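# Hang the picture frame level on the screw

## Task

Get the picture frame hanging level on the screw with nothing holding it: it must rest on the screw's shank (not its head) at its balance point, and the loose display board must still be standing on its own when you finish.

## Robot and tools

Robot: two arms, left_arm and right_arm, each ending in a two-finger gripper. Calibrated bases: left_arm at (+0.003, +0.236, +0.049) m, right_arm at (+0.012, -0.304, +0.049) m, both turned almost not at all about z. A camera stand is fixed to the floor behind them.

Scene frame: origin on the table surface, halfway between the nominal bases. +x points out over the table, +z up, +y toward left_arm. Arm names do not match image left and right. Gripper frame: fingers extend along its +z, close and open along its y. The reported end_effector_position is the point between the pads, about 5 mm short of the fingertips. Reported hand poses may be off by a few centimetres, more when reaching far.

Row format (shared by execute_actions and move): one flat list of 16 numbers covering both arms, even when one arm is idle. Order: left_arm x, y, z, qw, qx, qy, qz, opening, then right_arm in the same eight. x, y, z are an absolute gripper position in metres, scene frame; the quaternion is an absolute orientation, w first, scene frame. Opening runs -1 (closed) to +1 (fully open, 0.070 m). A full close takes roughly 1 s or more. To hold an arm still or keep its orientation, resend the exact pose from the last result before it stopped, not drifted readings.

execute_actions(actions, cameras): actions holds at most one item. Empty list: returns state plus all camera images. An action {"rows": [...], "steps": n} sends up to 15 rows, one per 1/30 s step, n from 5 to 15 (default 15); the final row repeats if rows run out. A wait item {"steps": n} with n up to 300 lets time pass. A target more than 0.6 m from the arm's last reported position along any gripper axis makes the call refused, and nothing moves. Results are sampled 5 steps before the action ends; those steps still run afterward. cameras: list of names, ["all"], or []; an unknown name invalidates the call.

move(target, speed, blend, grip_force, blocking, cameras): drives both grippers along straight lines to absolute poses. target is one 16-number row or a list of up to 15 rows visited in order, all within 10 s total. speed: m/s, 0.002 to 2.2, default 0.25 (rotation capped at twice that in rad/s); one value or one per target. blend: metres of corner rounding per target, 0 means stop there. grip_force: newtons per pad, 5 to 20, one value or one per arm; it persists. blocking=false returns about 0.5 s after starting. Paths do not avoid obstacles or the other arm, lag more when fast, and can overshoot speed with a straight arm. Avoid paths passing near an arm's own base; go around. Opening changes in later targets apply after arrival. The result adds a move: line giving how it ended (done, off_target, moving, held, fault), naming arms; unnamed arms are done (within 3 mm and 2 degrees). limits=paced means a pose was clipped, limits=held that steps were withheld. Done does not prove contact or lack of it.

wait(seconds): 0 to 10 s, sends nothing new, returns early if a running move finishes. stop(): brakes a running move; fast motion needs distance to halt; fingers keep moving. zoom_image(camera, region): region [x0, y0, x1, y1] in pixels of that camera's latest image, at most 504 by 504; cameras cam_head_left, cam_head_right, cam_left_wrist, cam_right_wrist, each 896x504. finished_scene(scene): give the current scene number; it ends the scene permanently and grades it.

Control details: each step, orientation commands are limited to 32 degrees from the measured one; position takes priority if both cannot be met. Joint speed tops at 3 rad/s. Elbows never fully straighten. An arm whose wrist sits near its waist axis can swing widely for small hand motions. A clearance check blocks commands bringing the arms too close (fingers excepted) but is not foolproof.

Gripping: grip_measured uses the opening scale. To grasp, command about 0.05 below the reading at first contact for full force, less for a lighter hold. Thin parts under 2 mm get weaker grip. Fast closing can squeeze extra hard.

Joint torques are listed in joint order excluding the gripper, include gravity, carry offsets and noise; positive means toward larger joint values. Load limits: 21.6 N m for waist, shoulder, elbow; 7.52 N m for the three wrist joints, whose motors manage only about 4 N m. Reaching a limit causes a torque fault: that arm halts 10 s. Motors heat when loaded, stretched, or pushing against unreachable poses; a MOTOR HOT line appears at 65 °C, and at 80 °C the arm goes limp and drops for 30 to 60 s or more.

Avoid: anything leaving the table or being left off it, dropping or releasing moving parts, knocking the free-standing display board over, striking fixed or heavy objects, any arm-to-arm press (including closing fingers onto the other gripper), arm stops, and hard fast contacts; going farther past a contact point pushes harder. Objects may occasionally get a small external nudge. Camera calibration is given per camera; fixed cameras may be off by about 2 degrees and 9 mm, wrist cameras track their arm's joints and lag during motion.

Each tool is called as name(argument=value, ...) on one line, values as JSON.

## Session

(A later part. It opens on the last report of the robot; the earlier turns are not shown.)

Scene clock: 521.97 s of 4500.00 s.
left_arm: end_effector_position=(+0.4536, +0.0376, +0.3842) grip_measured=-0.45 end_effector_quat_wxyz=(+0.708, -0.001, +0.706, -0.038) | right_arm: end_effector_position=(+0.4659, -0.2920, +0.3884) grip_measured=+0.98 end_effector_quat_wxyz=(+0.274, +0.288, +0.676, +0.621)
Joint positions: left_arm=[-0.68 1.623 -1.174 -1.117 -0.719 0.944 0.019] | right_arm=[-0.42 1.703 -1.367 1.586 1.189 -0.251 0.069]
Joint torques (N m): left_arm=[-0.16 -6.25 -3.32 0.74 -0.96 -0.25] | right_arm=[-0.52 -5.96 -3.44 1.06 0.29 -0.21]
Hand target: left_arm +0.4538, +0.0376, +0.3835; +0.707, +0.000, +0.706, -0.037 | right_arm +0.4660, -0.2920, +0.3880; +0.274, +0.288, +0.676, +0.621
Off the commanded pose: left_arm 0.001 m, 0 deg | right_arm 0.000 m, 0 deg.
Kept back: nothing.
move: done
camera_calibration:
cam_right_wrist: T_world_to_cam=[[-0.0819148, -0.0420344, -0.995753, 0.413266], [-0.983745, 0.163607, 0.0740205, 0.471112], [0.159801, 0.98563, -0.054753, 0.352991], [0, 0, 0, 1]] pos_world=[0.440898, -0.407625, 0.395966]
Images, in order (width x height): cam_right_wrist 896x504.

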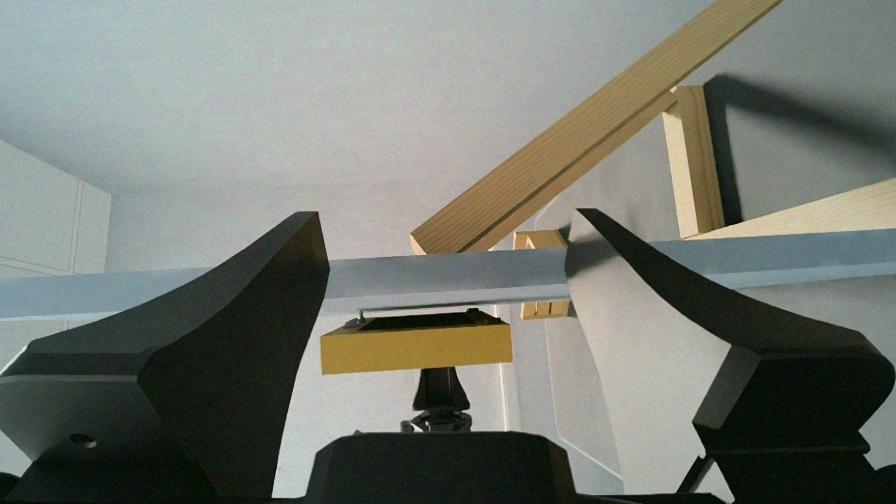

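move(target=[0.4538,0.0376,0.3835,0.7069,0.0,0.7059,-0.0370,-1,0.464,-0.291,0.325,0.2341,0.3213,0.5892,0.7039,1], speed=0.12, cameras=["cam_right_wrist"])

zoom_image(camera="cam_right_wrist", region=[300, 240, 520, 364])

Scene clock: 524.13 s of 4500.00 s.
left_arm: end_effector_position=(+0.4538, +0.0375, +0.3838) grip_measured=-0.45 end_effector_quat_wxyz=(+0.707, +0.000, +0.706, -0.037) | right_arm: end_effector_position=(+0.4640, -0.2911, +0.3247) grip_measured=+0.98 end_effector_quat_wxyz=(+0.224, +0.350, +0.628, +0.658)
Joint positions: left_arm=[-0.68 1.624 -1.174 -1.117 -0.719 0.944 0.019] | right_arm=[-0.417 1.762 -1.138 1.75 1.216 -0.382 0.069]
Joint torques (N m): left_arm=[-0.34 -5.68 -2.68 0.59 -0.48 0.05] | right_arm=[0.24 -7.04 -3.96 0.84 0.32 0.11]
Hand target: left_arm +0.4538, +0.0376, +0.3835; +0.707, +0.000, +0.706, -0.037 | right_arm +0.4641, -0.2910, +0.3252; +0.224, +0.349, +0.628, +0.658
Off the commanded pose: left_arm 0.000 m, 0 deg | right_arm 0.000 m, 8 deg.
joint sent to its limit (right arm) — joint 4 (forearm roll), upper limit; joint 5 (wrist pitch), upper limit.
Kept back: nothing.
move: off_target (right_arm)
camera_calibration:
cam_right_wrist: T_world_to_cam=[[-0.177447, 0.132102, -0.975224, 0.43816], [-0.965741, 0.167297, 0.198384, 0.426132], [0.189359, 0.977016, 0.0978902, 0.283044], [0, 0, 0, 1]] pos_world=[0.435686, -0.405711, 0.315059]
Images, in order (width x height): cam_right_wrist 896x504.

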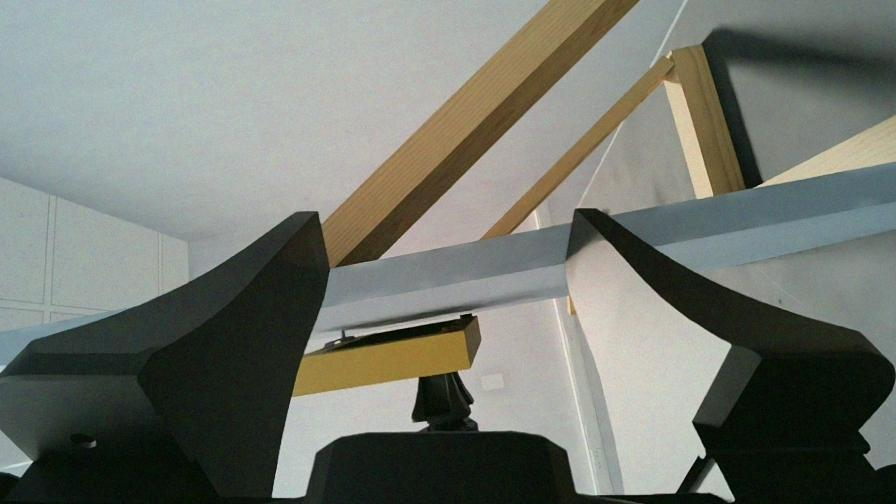

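Scaled by 2.291 from the camera's 896x504 image, which has a finer 1280x720 frame.

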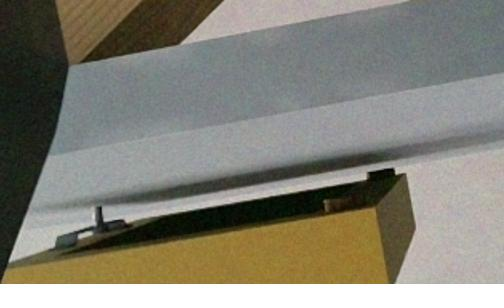

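zoom_image(camera="cam_right_wrist", region=[315, 320, 371, 352])

zoom_image(camera="cam_right_wrist", region=[330, 325, 358, 341])

Scaled by 9.000 from the camera's 896x504 image, which has a finer 1280x720 frame.

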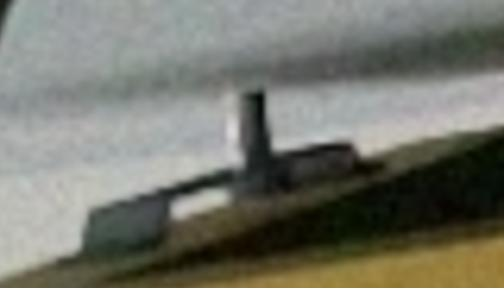

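Scaled by 18.000 from the camera's 896x504 image, which has a finer 1280x720 frame.

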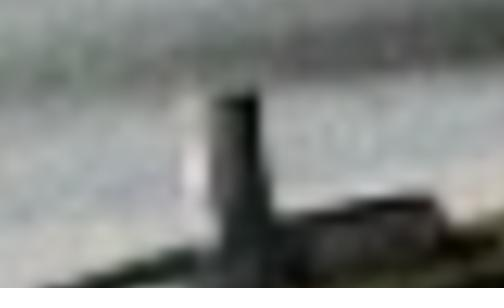

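zoom_image(camera="cam_right_wrist", region=[331, 332, 359, 348])

zoom_image(camera="cam_right_wrist", region=[324, 326, 360, 350])

Scaled by 18.000 from the camera's 896x504 image, which has a finer 1280x720 frame.

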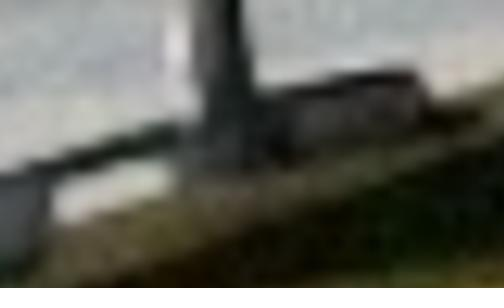

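Scaled by 14.000 from the camera's 896x504 image, which has a finer 1280x720 frame.

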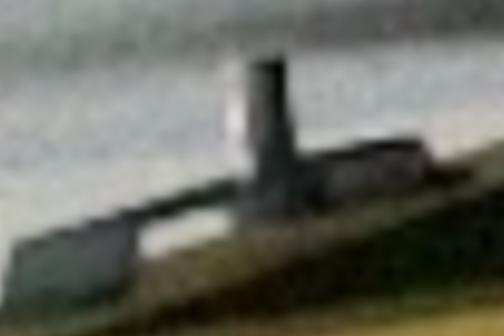

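move(target=[0.4513,0.0376,0.3838,0.7069,0.0,0.7059,-0.0370,-1,0.464,-0.291,0.325,0.224,0.350,0.628,0.658,1], speed=0.015, cameras=["cam_right_wrist"])

zoom_image(camera="cam_right_wrist", region=[324, 326, 360, 350])

zoom_image(camera="cam_right_wrist", region=[300, 240, 520, 364])

Scene clock: 526.27 s of 4500.00 s.
left_arm: end_effector_position=(+0.4516, +0.0373, +0.3830) grip_measured=-0.45 end_effector_quat_wxyz=(+0.707, +0.001, +0.707, -0.037) | right_arm: end_effector_position=(+0.4641, -0.2912, +0.3252) grip_measured=+0.98 end_effector_quat_wxyz=(+0.224, +0.350, +0.628, +0.658)
Joint positions: left_arm=[-0.686 1.618 -1.166 -1.12 -0.723 0.947 0.019] | right_arm=[-0.417 1.761 -1.138 1.75 1.215 -0.381 0.069]
Joint torques (N m): left_arm=[-1.39 -7.87 -2.69 0.43 -0.88 0.02] | right_arm=[-0.48 -7.69 -3.17 0.82 0.28 0.19]
Hand target: left_arm +0.4513, +0.0376, +0.3838; +0.707, +0.000, +0.706, -0.037 | right_arm +0.4640, -0.2910, +0.3250; +0.224, +0.350, +0.628, +0.658
Off the commanded pose: left_arm 0.001 m, 0 deg | right_arm 0.000 m, 0 deg.
joint sent to its limit (right arm) — joint 4 (forearm roll), upper limit.
Kept back: nothing.
move: done
camera_calibration:
cam_right_wrist: T_world_to_cam=[[-0.176722, 0.131886, -0.975385, 0.438306], [-0.96574, 0.168105, 0.197704, 0.426593], [0.190042, 0.976907, 0.09766, 0.282823], [0, 0, 0, 1]] pos_world=[0.435688, -0.405811, 0.315558]
Images, in order (width x height): cam_right_wrist 896x504.

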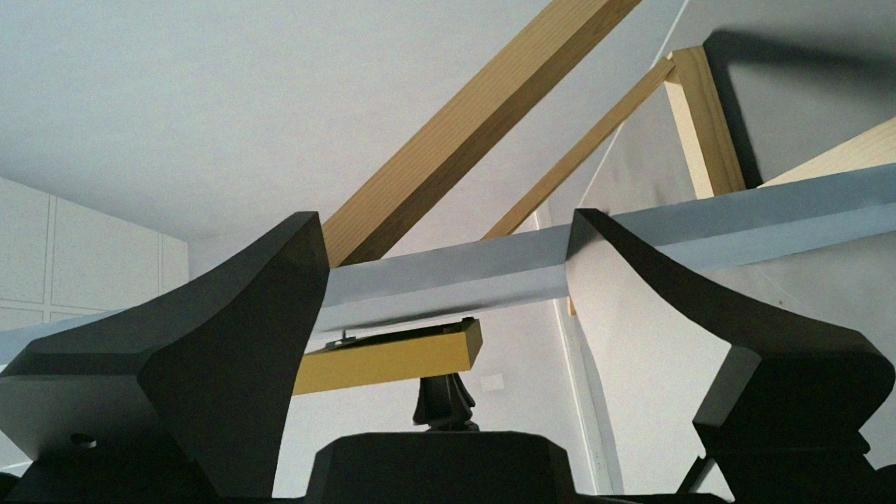

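Scaled by 14.000 from the camera's 896x504 image, which has a finer 1280x720 frame.

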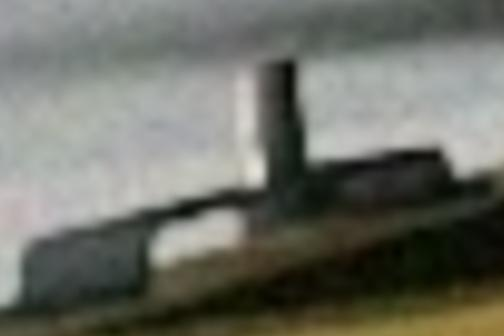

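Scaled by 2.291 from the camera's 896x504 image, which has a finer 1280x720 frame.

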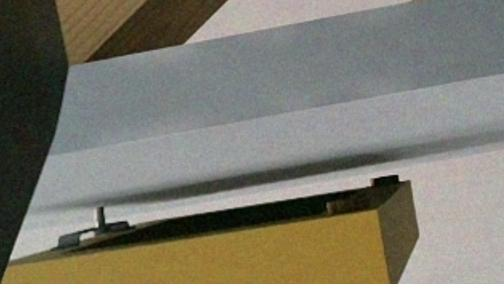

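move(target=[0.4525,0.0376,0.3825,0.7069,0.0,0.7059,-0.0370,-1,0.464,-0.291,0.325,0.224,0.350,0.628,0.658,1], speed=0.015, cameras=["cam_right_wrist","cam_head_left","cam_head_right"])

zoom_image(camera="cam_right_wrist", region=[324, 326, 360, 350])

zoom_image(camera="cam_head_left", region=[425, 15, 525, 105])

zoom_image(camera="cam_head_right", region=[405, 15, 505, 105])

Scene clock: 527.57 s of 4500.00 s.
left_arm: end_effector_position=(+0.4521, +0.0375, +0.3833) grip_measured=-0.45 end_effector_quat_wxyz=(+0.708, +0.000, +0.706, -0.038) | right_arm: end_effector_position=(+0.4640, -0.2912, +0.3250) grip_measured=+0.98 end_effector_quat_wxyz=(+0.224, +0.350, +0.628, +0.658)
Joint positions: left_arm=[-0.684 1.619 -1.166 -1.113 -0.723 0.94 0.019] | right_arm=[-0.417 1.761 -1.138 1.75 1.215 -0.381 0.069]
Joint torques (N m): left_arm=[0.04 -5.78 -4.06 0.63 -0.7 -0.21] | right_arm=[-0.5 -7.6 -3.19 0.8 0.28 0.18]
Hand target: left_arm +0.4525, +0.0376, +0.3825; +0.707, +0.000, +0.706, -0.037 | right_arm +0.4640, -0.2910, +0.3250; +0.224, +0.350, +0.628, +0.658
Off the commanded pose: left_arm 0.001 m, 0 deg | right_arm 0.000 m, 0 deg.
joint sent to its limit (right arm) — joint 4 (forearm roll), upper limit.
Kept back: nothing.
move: done
camera_calibration:
cam_right_wrist: T_world_to_cam=[[-0.177529, 0.132291, -0.975183, 0.43845], [-0.965567, 0.168071, 0.198578, 0.426191], [0.19017, 0.976858, 0.0978987, 0.28272], [0, 0, 0, 1]] pos_world=[0.435589, -0.405811, 0.315259]
Images, in order (width x height): cam_head_left 896x504, cam_head_right 896x504, cam_right_wrist 896x504.

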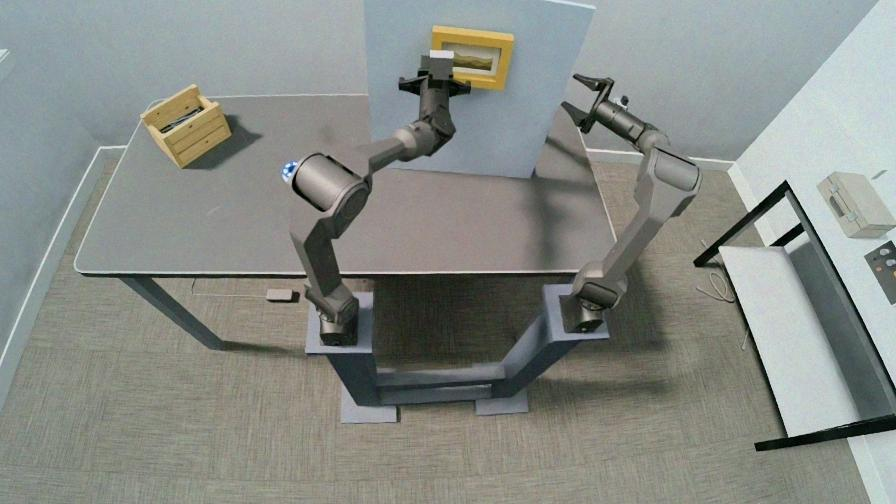

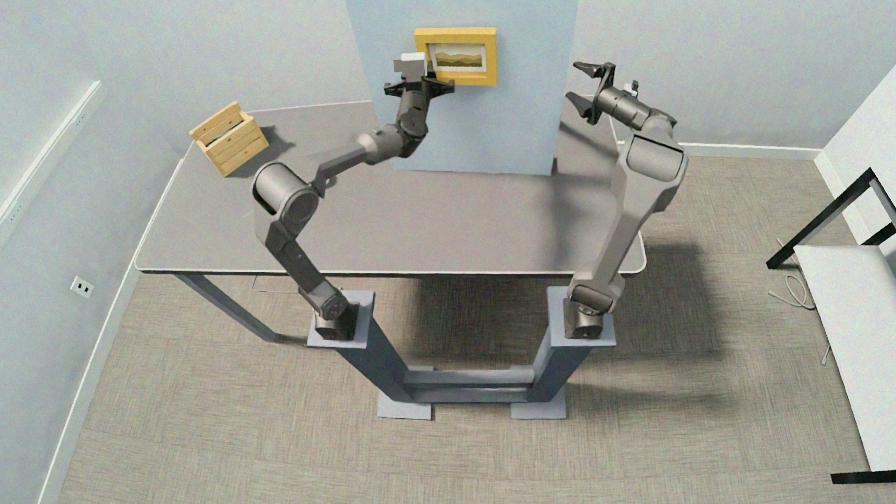

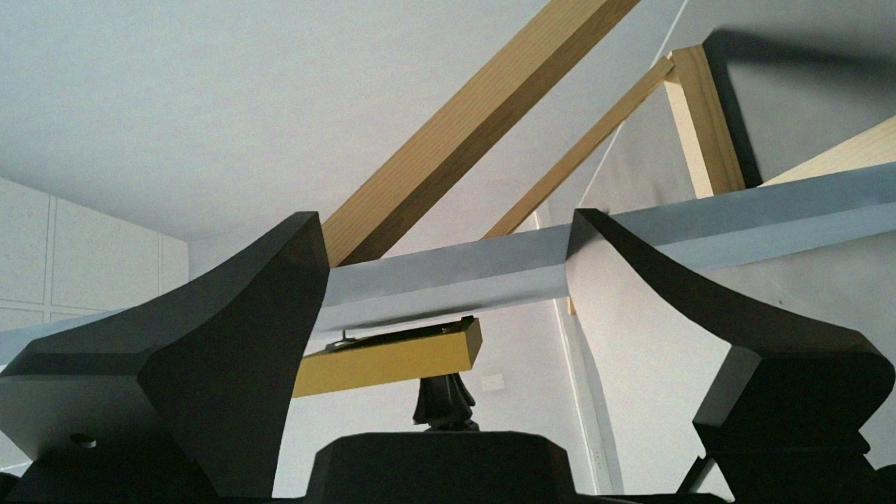

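Scaled by 14.000 from the camera's 896x504 image, which has a finer 1280x720 frame.

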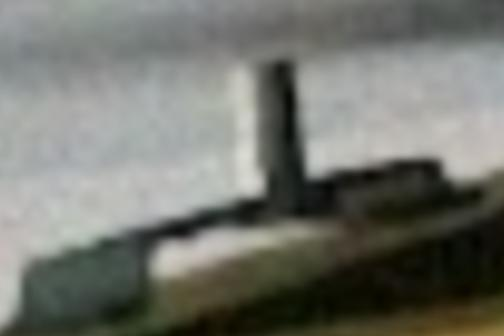

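Scaled by 5.040 from the camera's 896x504 image, which has a finer 1280x720 frame.

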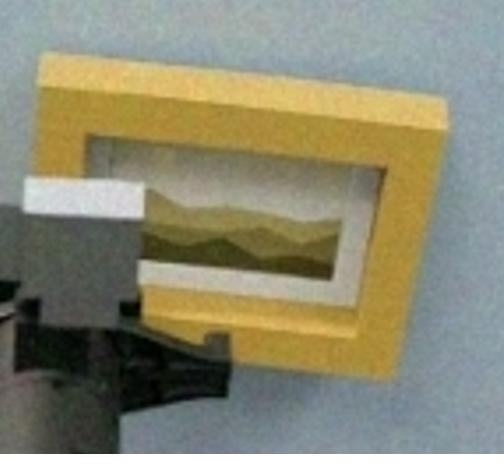

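Scaled by 5.040 from the camera's 896x504 image, which has a finer 1280x720 frame.

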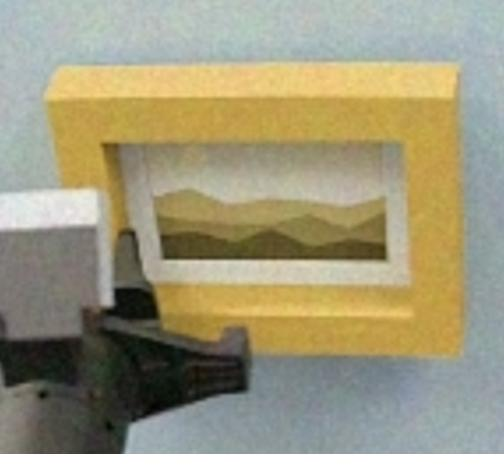

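zoom_image(camera="cam_right_wrist", region=[331, 328, 355, 346])

Scaled by 21.000 from the camera's 896x504 image, which has a finer 1280x720 frame.

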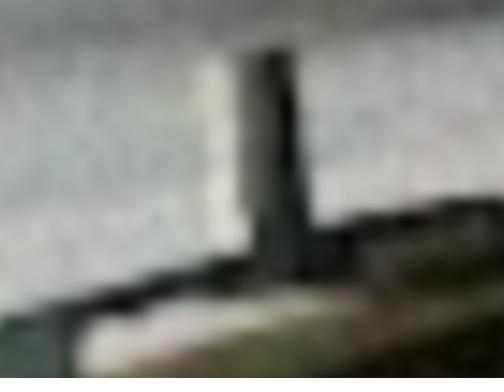

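move(target=[[0.4515,0.0375,0.3835,0.7069,0.0,0.7059,-0.0370,-1,0.40,-0.295,0.36,0.35,0.25,0.68,0.58,0.0],[0.4515,0.0375,0.3870,0.7069,0.0,0.7059,-0.0370,-1,0.34,-0.21,0.415,0.4954,0.0439,0.8672,-0.0251,0.0],[0.4515,0.0375,0.3870,0.7069,0.0,0.7059,-0.0370,-1,0.375,-0.1035,0.425,0.4954,0.0439,0.8672,-0.0251,0.0]], speed=0.15, blend=0.02, cameras=["cam_head_left","cam_head_right","cam_right_wrist"])

zoom_image(camera="cam_head_left", region=[425, 15, 525, 105])

zoom_image(camera="cam_head_right", region=[405, 15, 505, 105])

Scene clock: 537.47 s of 4500.00 s.
left_arm: end_effector_position=(+0.4515, +0.0376, +0.3865) grip_measured=-0.45 end_effector_quat_wxyz=(+0.707, +0.000, +0.706, -0.037) | right_arm: end_effector_position=(+0.3752, -0.1030, +0.4247) grip_measured=+0.00 end_effector_quat_wxyz=(+0.500, +0.039, +0.865, -0.018)
Joint positions: left_arm=[-0.685 1.615 -1.175 -1.133 -0.719 0.964 0.019] | right_arm=[0.925 1.57 -1.725 -0.877 1.216 1.048 0.035]
Joint torques (N m): left_arm=[0.35 -8.54 -4.88 0.55 -0.98 -0.16] | right_arm=[-0.52 -6.45 -3.38 -1.01 -0.22 0.06]
Hand target: left_arm +0.4515, +0.0375, +0.3870; +0.707, +0.000, +0.706, -0.037 | right_arm +0.3751, -0.1037, +0.4248; +0.500, +0.040, +0.865, -0.018
Off the commanded pose: left_arm 0.000 m, 0 deg | right_arm 0.001 m, 1 deg.
joint sent to its limit (right arm) — joint 5 (wrist pitch), upper limit.
Kept back: nothing.
move: done
camera_calibration:
cam_right_wrist: T_world_to_cam=[[-0.113612, -0.992825, -0.0372847, -0.04318], [-0.916917, 0.119228, -0.380852, 0.511686], [0.382565, -0.0090823, -0.923884, 0.366239], [0, 0, 0, 1]] pos_world=[0.324157, -0.100551, 0.531629]
Images, in order (width x height): cam_head_left 896x504, cam_head_right 896x504, cam_right_wrist 896x504.

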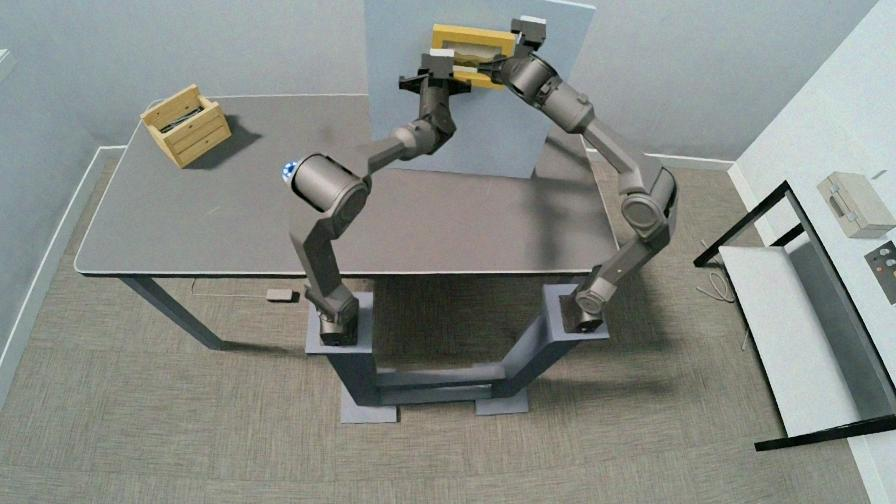

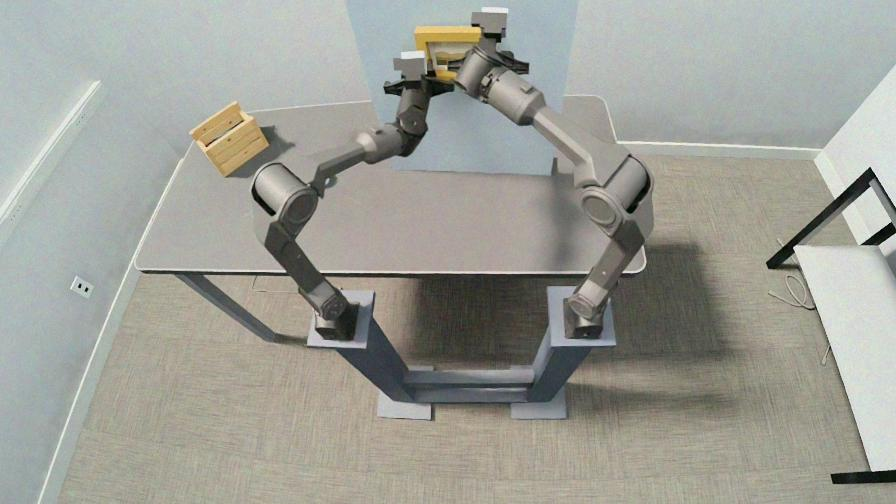

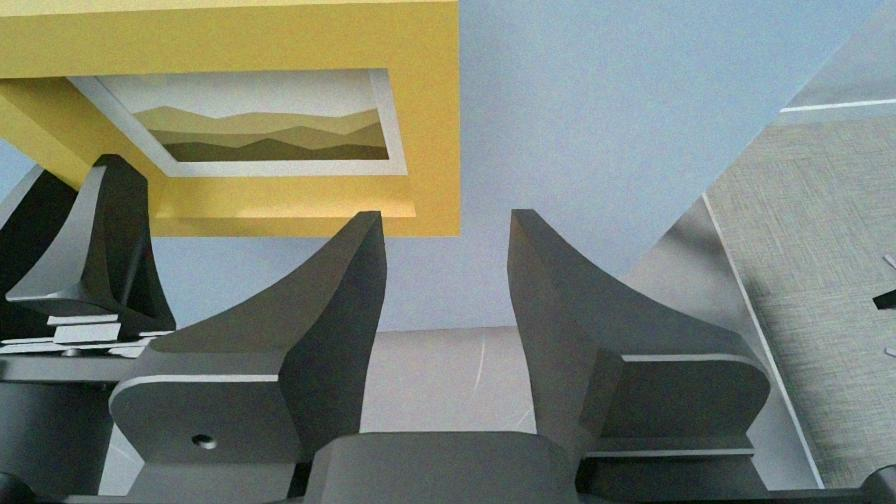

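Scaled by 5.040 from the camera's 896x504 image, which has a finer 1280x720 frame.

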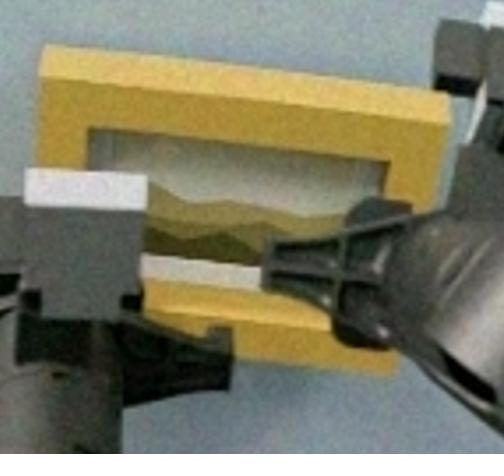

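Scaled by 5.040 from the camera's 896x504 image, which has a finer 1280x720 frame.

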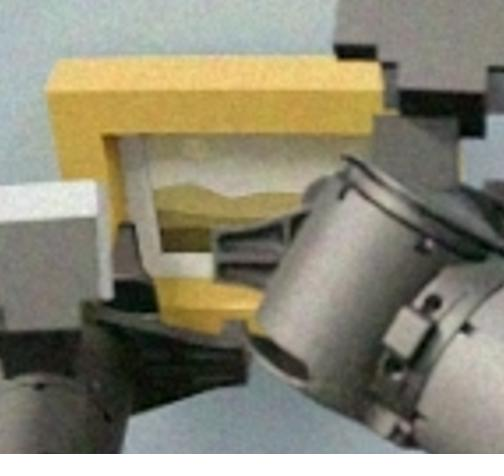

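move(target=[[0.4515,0.0375,0.3870,0.7069,0.0,0.7059,-0.0370,-1,0.420,-0.102,0.398,0.500,0.040,0.865,-0.018,0.0],[0.4515,0.0375,0.3870,0.7069,0.0,0.7059,-0.0370,-1,0.434,-0.102,0.390,0.500,0.040,0.865,-0.018,0.0]], speed=[0.08,0.03], cameras=["cam_right_wrist"])

Scene clock: 539.70 s of 4500.00 s.
left_arm: end_effector_position=(+0.4515, +0.0376, +0.3865) grip_measured=-0.45 end_effector_quat_wxyz=(+0.707, +0.000, +0.706, -0.037) | right_arm: end_effector_position=(+0.4341, -0.1020, +0.3898) grip_measured=+0.00 end_effector_quat_wxyz=(+0.500, +0.040, +0.865, -0.018)
Joint positions: left_arm=[-0.685 1.615 -1.175 -1.133 -0.719 0.964 0.019] | right_arm=[0.781 1.688 -1.726 -0.849 1.034 1.045 0.035]
Joint torques (N m): left_arm=[0.41 -8.59 -4.72 0.5 -0.93 -0.12] | right_arm=[0.36 -6.63 -4.57 -0.8 -0.32 -0.12]
Hand target: left_arm +0.4515, +0.0375, +0.3870; +0.707, +0.000, +0.706, -0.037 | right_arm +0.4340, -0.1020, +0.3900; +0.500, +0.040, +0.865, -0.018
Off the commanded pose: left_arm 0.000 m, 0 deg | right_arm 0.000 m, 0 deg.
Kept back: nothing.
move: done
camera_calibration:
cam_right_wrist: T_world_to_cam=[[-0.115118, -0.992632, -0.0378036, -0.0359262], [-0.916927, 0.120823, -0.380325, 0.55231], [0.382091, -0.00911928, -0.92408, 0.311802], [0, 0, 0, 1]] pos_world=[0.383156, -0.0995499, 0.496829]
Images, in order (width x height): cam_right_wrist 896x504.

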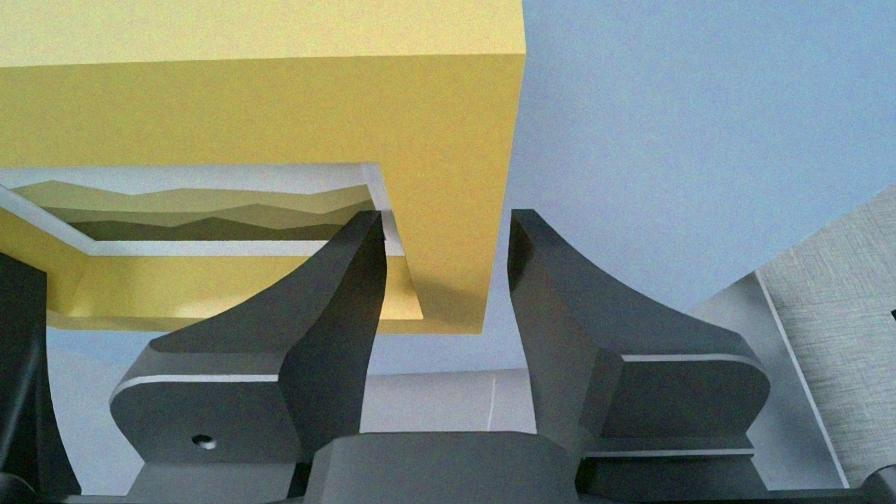

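move(target=[[0.4515,0.0375,0.3870,0.7069,0.0,0.7059,-0.0370,-1,0.434,-0.102,0.390,0.500,0.040,0.865,-0.018,-0.28],[0.4515,0.0375,0.3870,0.7069,0.0,0.7059,-0.0370,-1,0.434,-0.102,0.390,0.500,0.040,0.865,-0.018,-0.36],[0.4515,0.0375,0.3870,0.7069,0.0,0.7059,-0.0370,-1,0.434,-0.102,0.390,0.500,0.040,0.865,-0.018,-0.42],[0.4515,0.0375,0.3870,0.7069,0.0,0.7059,-0.0370,-1,0.434,-0.102,0.390,0.500,0.040,0.865,-0.018,-1]], speed=0.03, cameras=["cam_right_wrist","cam_head_left","cam_head_right"])

zoom_image(camera="cam_head_left", region=[425, 15, 525, 105])

Scene clock: 542.07 s of 4500.00 s.
left_arm: end_effector_position=(+0.4516, +0.0381, +0.3874) grip_measured=-0.45 end_effector_quat_wxyz=(+0.707, -0.001, +0.706, -0.037) | right_arm: end_effector_position=(+0.4340, -0.1023, +0.3897) grip_measured=-0.44 end_effector_quat_wxyz=(+0.500, +0.040, +0.865, -0.019)
Joint positions: left_arm=[-0.685 1.614 -1.176 -1.133 -0.719 0.964 0.019] | right_arm=[0.781 1.688 -1.726 -0.849 1.035 1.044 0.019]
Joint torques (N m): left_arm=[-3.18 -7.56 -4.58 0.87 -0.09 -0.26] | right_arm=[2.07 -6.56 -4.16 -0.31 -1.09 0.28]
Hand target: left_arm +0.4515, +0.0375, +0.3870; +0.707, +0.000, +0.706, -0.037 | right_arm +0.4340, -0.1020, +0.3900; +0.500, +0.040, +0.865, -0.018
Off the commanded pose: left_arm 0.001 m, 0 deg | right_arm 0.000 m, 0 deg.
Kept back: nothing.
move: done
camera_calibration:
cam_right_wrist: T_world_to_cam=[[-0.11568, -0.992622, -0.0363217, -0.0364551], [-0.917152, 0.120782, -0.379794, 0.552089], [0.381379, -0.010622, -0.924358, 0.311971], [0, 0, 0, 1]] pos_world=[0.383153, -0.0995547, 0.496729]
Images, in order (width x height): cam_head_left 896x504, cam_head_right 896x504, cam_right_wrist 896x504.

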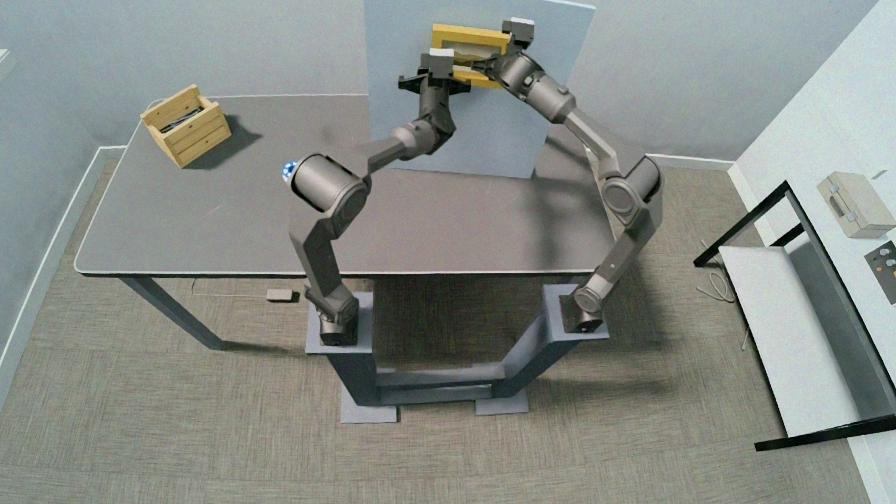

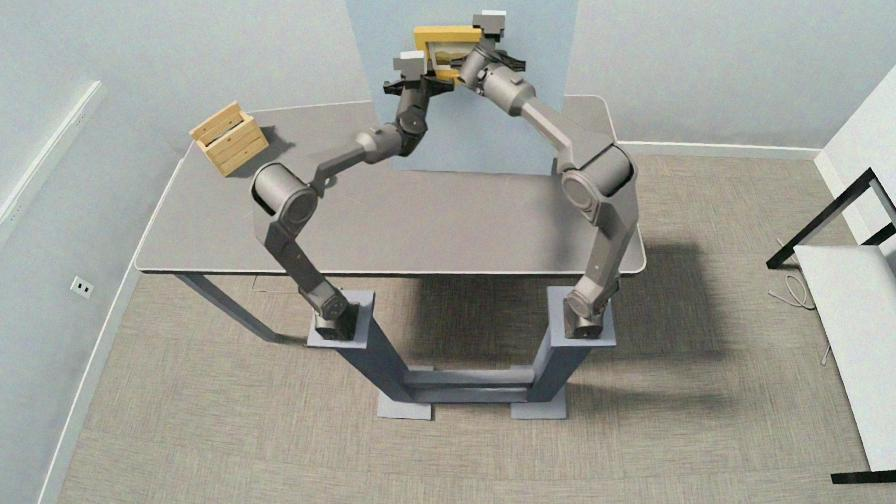

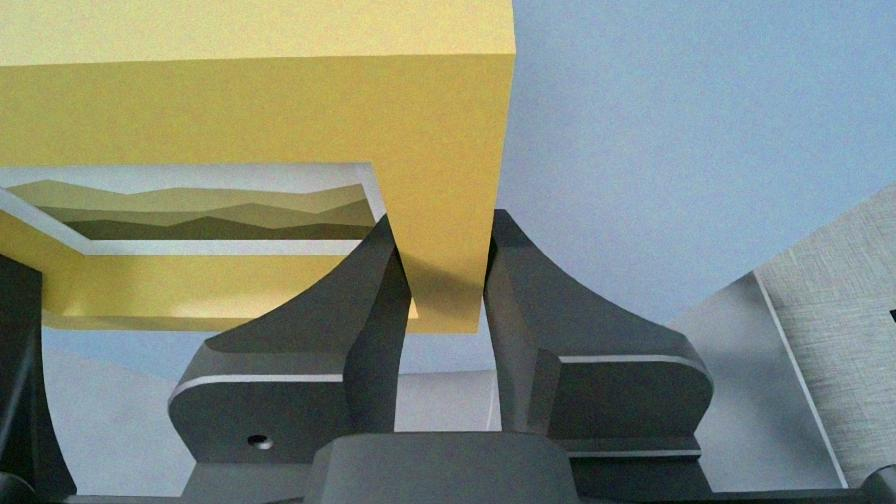

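Scaled by 5.040 from the camera's 896x504 image, which has a finer 1280x720 frame.

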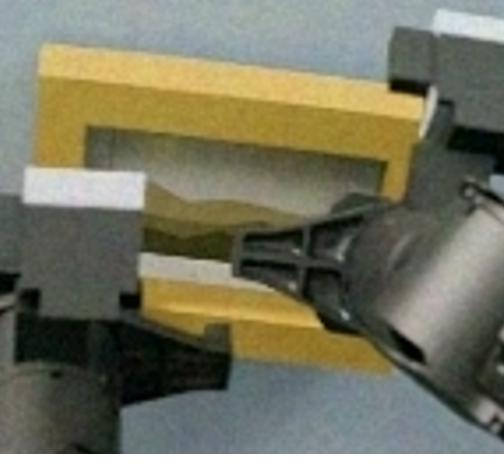

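move(target=[[0.4540,0.0378,0.3872,0.7069,0.0,0.7059,-0.0370,-1,0.4364,-0.102,0.390,0.500,0.040,0.865,-0.018,-1]], speed=0.02)

move(target=[[0.4558,0.0378,0.3872,0.7069,0.0,0.7059,-0.0370,-1,0.4382,-0.102,0.390,0.500,0.040,0.865,-0.018,-1]], speed=0.02, cameras=["cam_head_left","cam_head_right","cam_right_wrist"])

zoom_image(camera="cam_head_left", region=[425, 15, 525, 105])

zoom_image(camera="cam_head_right", region=[405, 15, 505, 105])

Scene clock: 543.27 s of 4500.00 s.
left_arm: end_effector_position=(+0.4538, +0.0381, +0.3877) grip_measured=-0.45 end_effector_quat_wxyz=(+0.708, +0.000, +0.706, -0.037) | right_arm: end_effector_position=(+0.4364, -0.1022, +0.3900) grip_measured=-0.44 end_effector_quat_wxyz=(+0.500, +0.040, +0.865, -0.018)
Joint positions: left_arm=[-0.679 1.619 -1.184 -1.13 -0.713 0.964 0.019] | right_arm=[0.776 1.694 -1.735 -0.846 1.032 1.039 0.019]
Joint torques (N m): left_arm=[-3.79 -6.17 -4.89 1.11 0.48 -0.41] | right_arm=[3.05 -5.14 -4.96 0.03 -1.45 0.06]
Hand target: left_arm +0.4540, +0.0378, +0.3872; +0.707, +0.000, +0.706, -0.037 | right_arm +0.4364, -0.1020, +0.3900; +0.500, +0.040, +0.865, -0.018
Off the commanded pose: left_arm 0.001 m, 0 deg | right_arm 0.000 m, 0 deg.
Kept back: nothing.
move: done

Scene clock: 543.97 s of 4500.00 s.
left_arm: end_effector_position=(+0.4556, +0.0381, +0.3873) grip_measured=-0.45 end_effector_quat_wxyz=(+0.707, +0.000, +0.706, -0.037) | right_arm: end_effector_position=(+0.4381, -0.1022, +0.3898) grip_measured=-0.44 end_effector_quat_wxyz=(+0.500, +0.040, +0.865, -0.018)
Joint positions: left_arm=[-0.676 1.624 -1.189 -1.129 -0.709 0.963 0.019] | right_arm=[0.772 1.7 -1.741 -0.843 1.03 1.035 0.019]
Joint torques (N m): left_arm=[-3.98 -5.36 -5.19 1.23 0.82 -0.4] | right_arm=[2.9 -5.03 -5.43 -0.17 -1.87 0.13]
Hand target: left_arm +0.4558, +0.0378, +0.3872; +0.707, +0.000, +0.706, -0.037 | right_arm +0.4382, -0.1020, +0.3900; +0.500, +0.040, +0.865, -0.018
Off the commanded pose: left_arm 0.000 m, 0 deg | right_arm 0.000 m, 0 deg.
Kept back: nothing.
move: done
camera_calibration:
cam_right_wrist: T_world_to_cam=[[-0.115678, -0.992604, -0.0368174, -0.0357282], [-0.916979, 0.120965, -0.380155, 0.556018], [0.381797, -0.0102149, -0.92419, 0.310295], [0, 0, 0, 1]] pos_world=[0.387255, -0.0995532, 0.496829]
Images, in order (width x height): cam_head_left 896x504, cam_head_right 896x504, cam_right_wrist 896x504.

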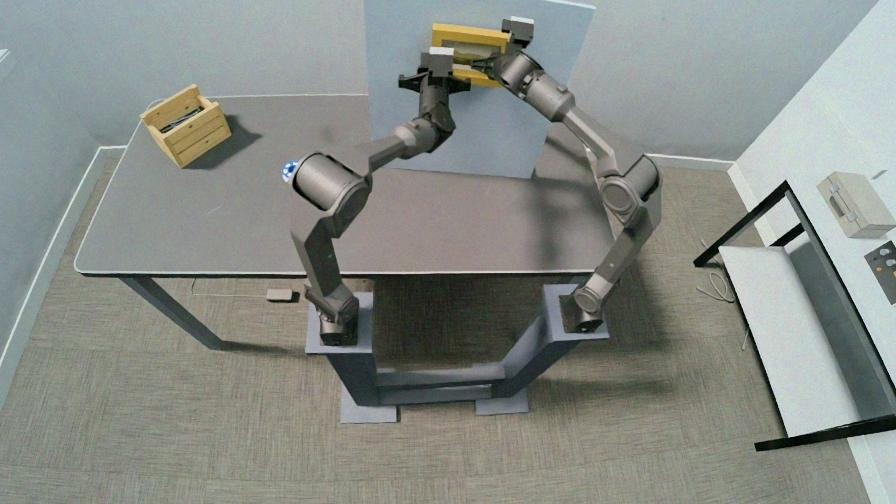

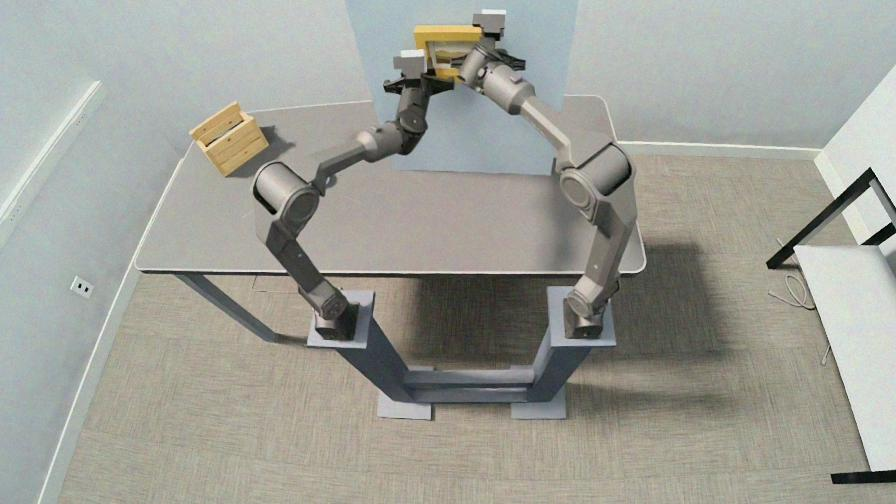

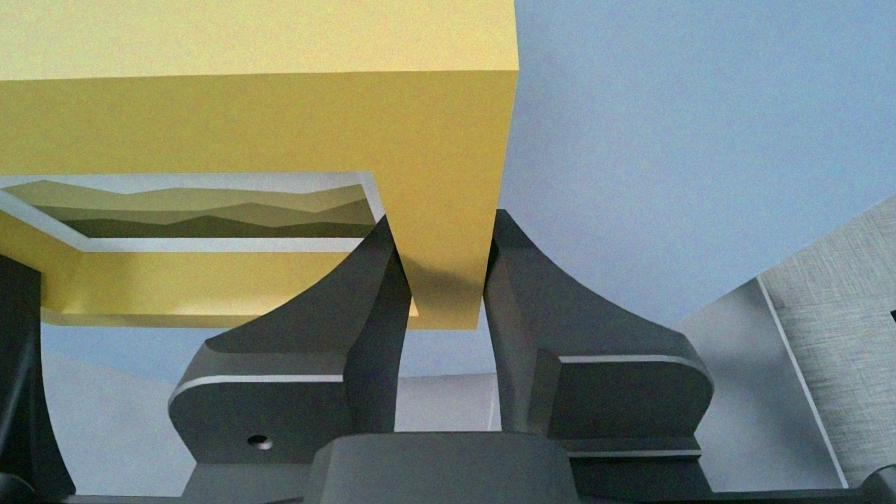

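Scaled by 5.040 from the camera's 896x504 image, which has a finer 1280x720 frame.

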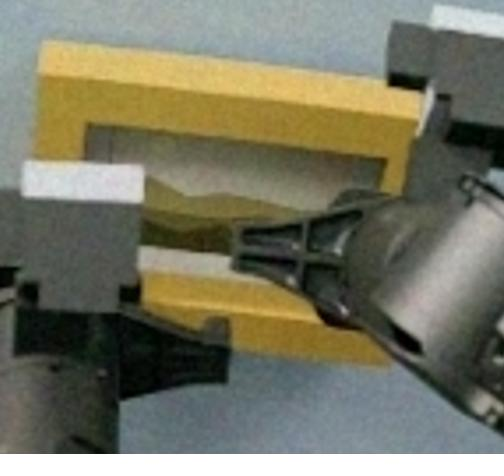

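Scaled by 5.040 from the camera's 896x504 image, which has a finer 1280x720 frame.

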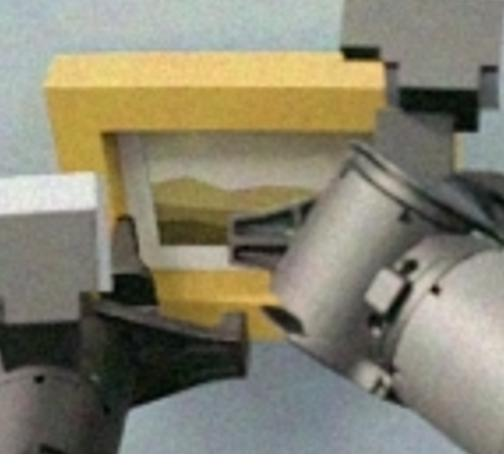

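move(target=[[0.4558,0.0380,0.3845,0.7069,0.0,0.7059,-0.0370,-1,0.4382,-0.102,0.3880,0.500,0.040,0.865,-0.018,-1]], speed=0.02)

move(target=[[0.4558,0.0380,0.3830,0.7069,0.0,0.7059,-0.0370,-1,0.4382,-0.102,0.3865,0.500,0.040,0.865,-0.018,-1]], speed=0.02)

move(target=[[0.4558,0.0380,0.3815,0.7069,0.0,0.7059,-0.0370,-1,0.4382,-0.102,0.3850,0.500,0.040,0.865,-0.018,-1]], speed=0.02, cameras=["cam_head_left","cam_head_right","cam_right_wrist"])

zoom_image(camera="cam_head_left", region=[425, 15, 525, 105])

zoom_image(camera="cam_head_right", region=[405, 15, 505, 105])

Scene clock: 545.07 s of 4500.00 s.
left_arm: end_effector_position=(+0.4555, +0.0377, +0.3855) grip_measured=-0.45 end_effector_quat_wxyz=(+0.708, +0.000, +0.705, -0.038) | right_arm: end_effector_position=(+0.4383, -0.1017, +0.3879) grip_measured=-0.44 end_effector_quat_wxyz=(+0.500, +0.040, +0.865, -0.018)
Joint positions: left_arm=[-0.676 1.626 -1.182 -1.116 -0.712 0.948 0.019] | right_arm=[0.772 1.699 -1.732 -0.846 1.023 1.041 0.019]
Joint torques (N m): left_arm=[-4.45 -4.28 -2.99 0.88 0.98 -0.29] | right_arm=[3.88 -6.62 -4.09 0.08 -1.6 0.62]
Hand target: left_arm +0.4558, +0.0380, +0.3845; +0.707, +0.000, +0.706, -0.037 | right_arm +0.4382, -0.1020, +0.3880; +0.500, +0.040, +0.865, -0.018
Off the commanded pose: left_arm 0.001 m, 0 deg | right_arm 0.000 m, 0 deg.
Kept back: nothing.
move: done

Scene clock: 545.77 s of 4500.00 s.
left_arm: end_effector_position=(+0.4556, +0.0377, +0.3836) grip_measured=-0.45 end_effector_quat_wxyz=(+0.707, +0.000, +0.706, -0.038) | right_arm: end_effector_position=(+0.4383, -0.1019, +0.3859) grip_measured=-0.44 end_effector_quat_wxyz=(+0.499, +0.040, +0.865, -0.018)
Joint positions: left_arm=[-0.676 1.628 -1.177 -1.111 -0.715 0.94 0.019] | right_arm=[0.772 1.698 -1.724 -0.849 1.02 1.047 0.019]
Joint torques (N m): left_arm=[-4.87 -4.43 -2.87 0.87 0.77 -0.27] | right_arm=[4.02 -7.25 -4.48 -0.27 -1.82 0.61]
Hand target: left_arm +0.4558, +0.0380, +0.3830; +0.707, +0.000, +0.706, -0.037 | right_arm +0.4382, -0.1020, +0.3865; +0.500, +0.040, +0.865, -0.018
Off the commanded pose: left_arm 0.001 m, 0 deg | right_arm 0.001 m, 0 deg.
Kept back: nothing.
move: done

Scene clock: 546.47 s of 4500.00 s.
left_arm: end_effector_position=(+0.4556, +0.0378, +0.3818) grip_measured=-0.45 end_effector_quat_wxyz=(+0.707, +0.000, +0.706, -0.037) | right_arm: end_effector_position=(+0.4381, -0.1020, +0.3847) grip_measured=-0.44 end_effector_quat_wxyz=(+0.500, +0.040, +0.865, -0.018)
Joint positions: left_arm=[-0.676 1.63 -1.173 -1.105 -0.718 0.932 0.019] | right_arm=[0.772 1.696 -1.716 -0.852 1.016 1.052 0.019]
Joint torques (N m): left_arm=[-5.01 -4.12 -2.76 0.84 0.83 -0.25] | right_arm=[3.81 -7.52 -4.63 -0.33 -1.78 0.65]
Hand target: left_arm +0.4558, +0.0380, +0.3815; +0.707, +0.000, +0.706, -0.037 | right_arm +0.4382, -0.1020, +0.3850; +0.500, +0.040, +0.865, -0.018
Off the commanded pose: left_arm 0.000 m, 0 deg | right_arm 0.000 m, 0 deg.
Kept back: nothing.
move: done
camera_calibration:
cam_right_wrist: T_world_to_cam=[[-0.114845, -0.992705, -0.0367002, -0.0360963], [-0.917259, 0.120155, -0.379734, 0.553967], [0.381374, -0.00994675, -0.924367, 0.305823], [0, 0, 0, 1]] pos_world=[0.387353, -0.0993531, 0.491729]
Images, in order (width x height): cam_head_left 896x504, cam_head_right 896x504, cam_right_wrist 896x504.

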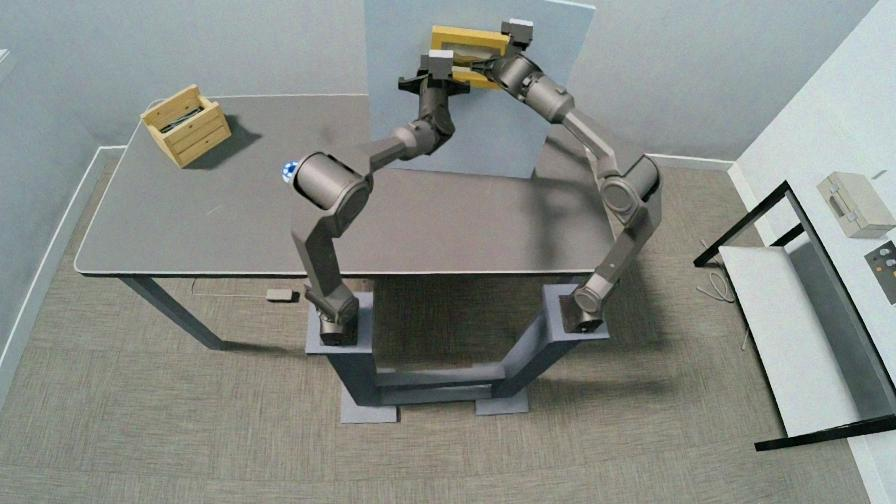

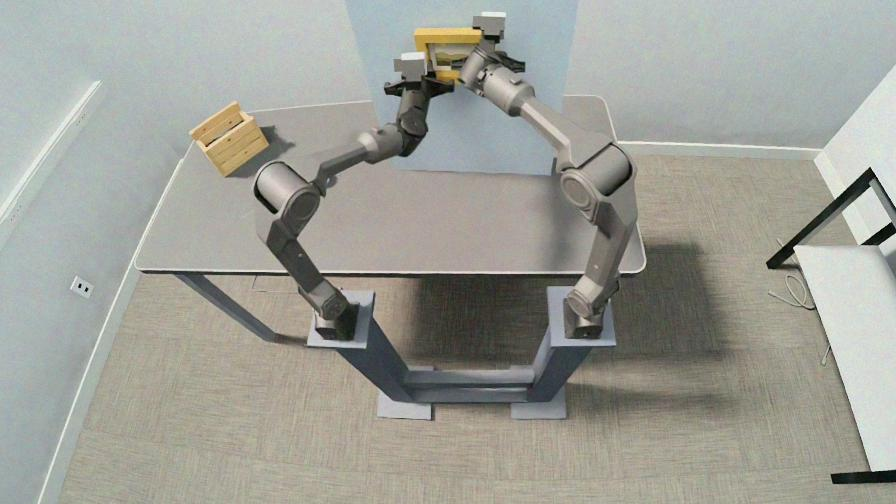

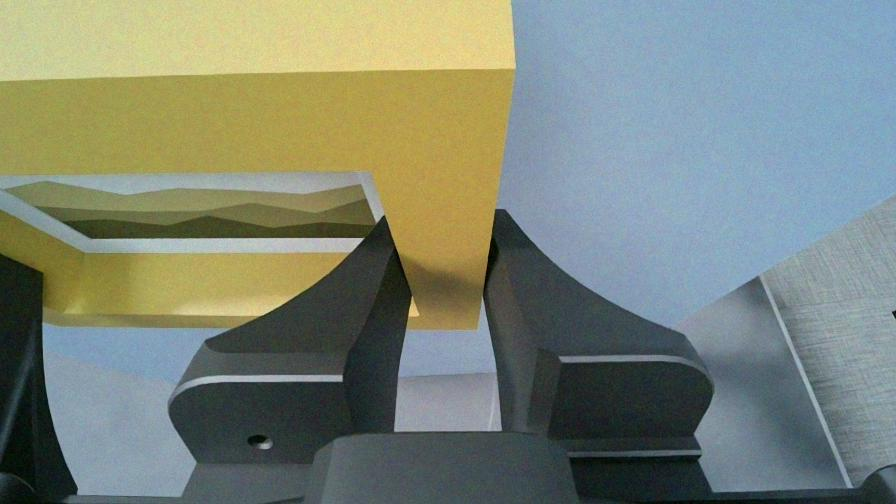

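Scaled by 5.040 from the camera's 896x504 image, which has a finer 1280x720 frame.

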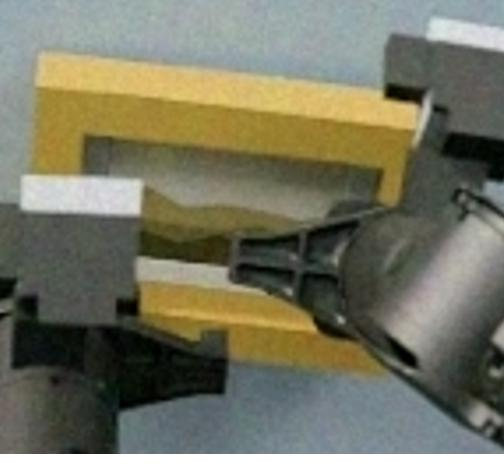

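Scaled by 5.040 from the camera's 896x504 image, which has a finer 1280x720 frame.

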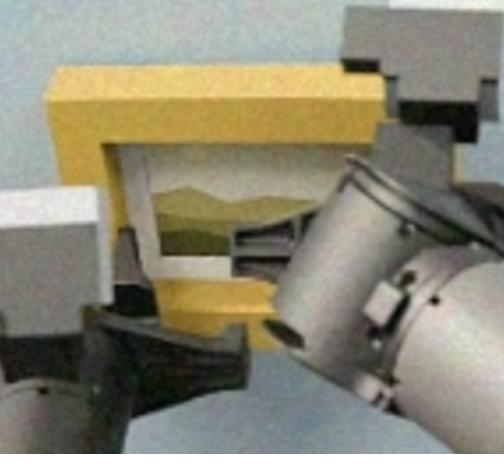

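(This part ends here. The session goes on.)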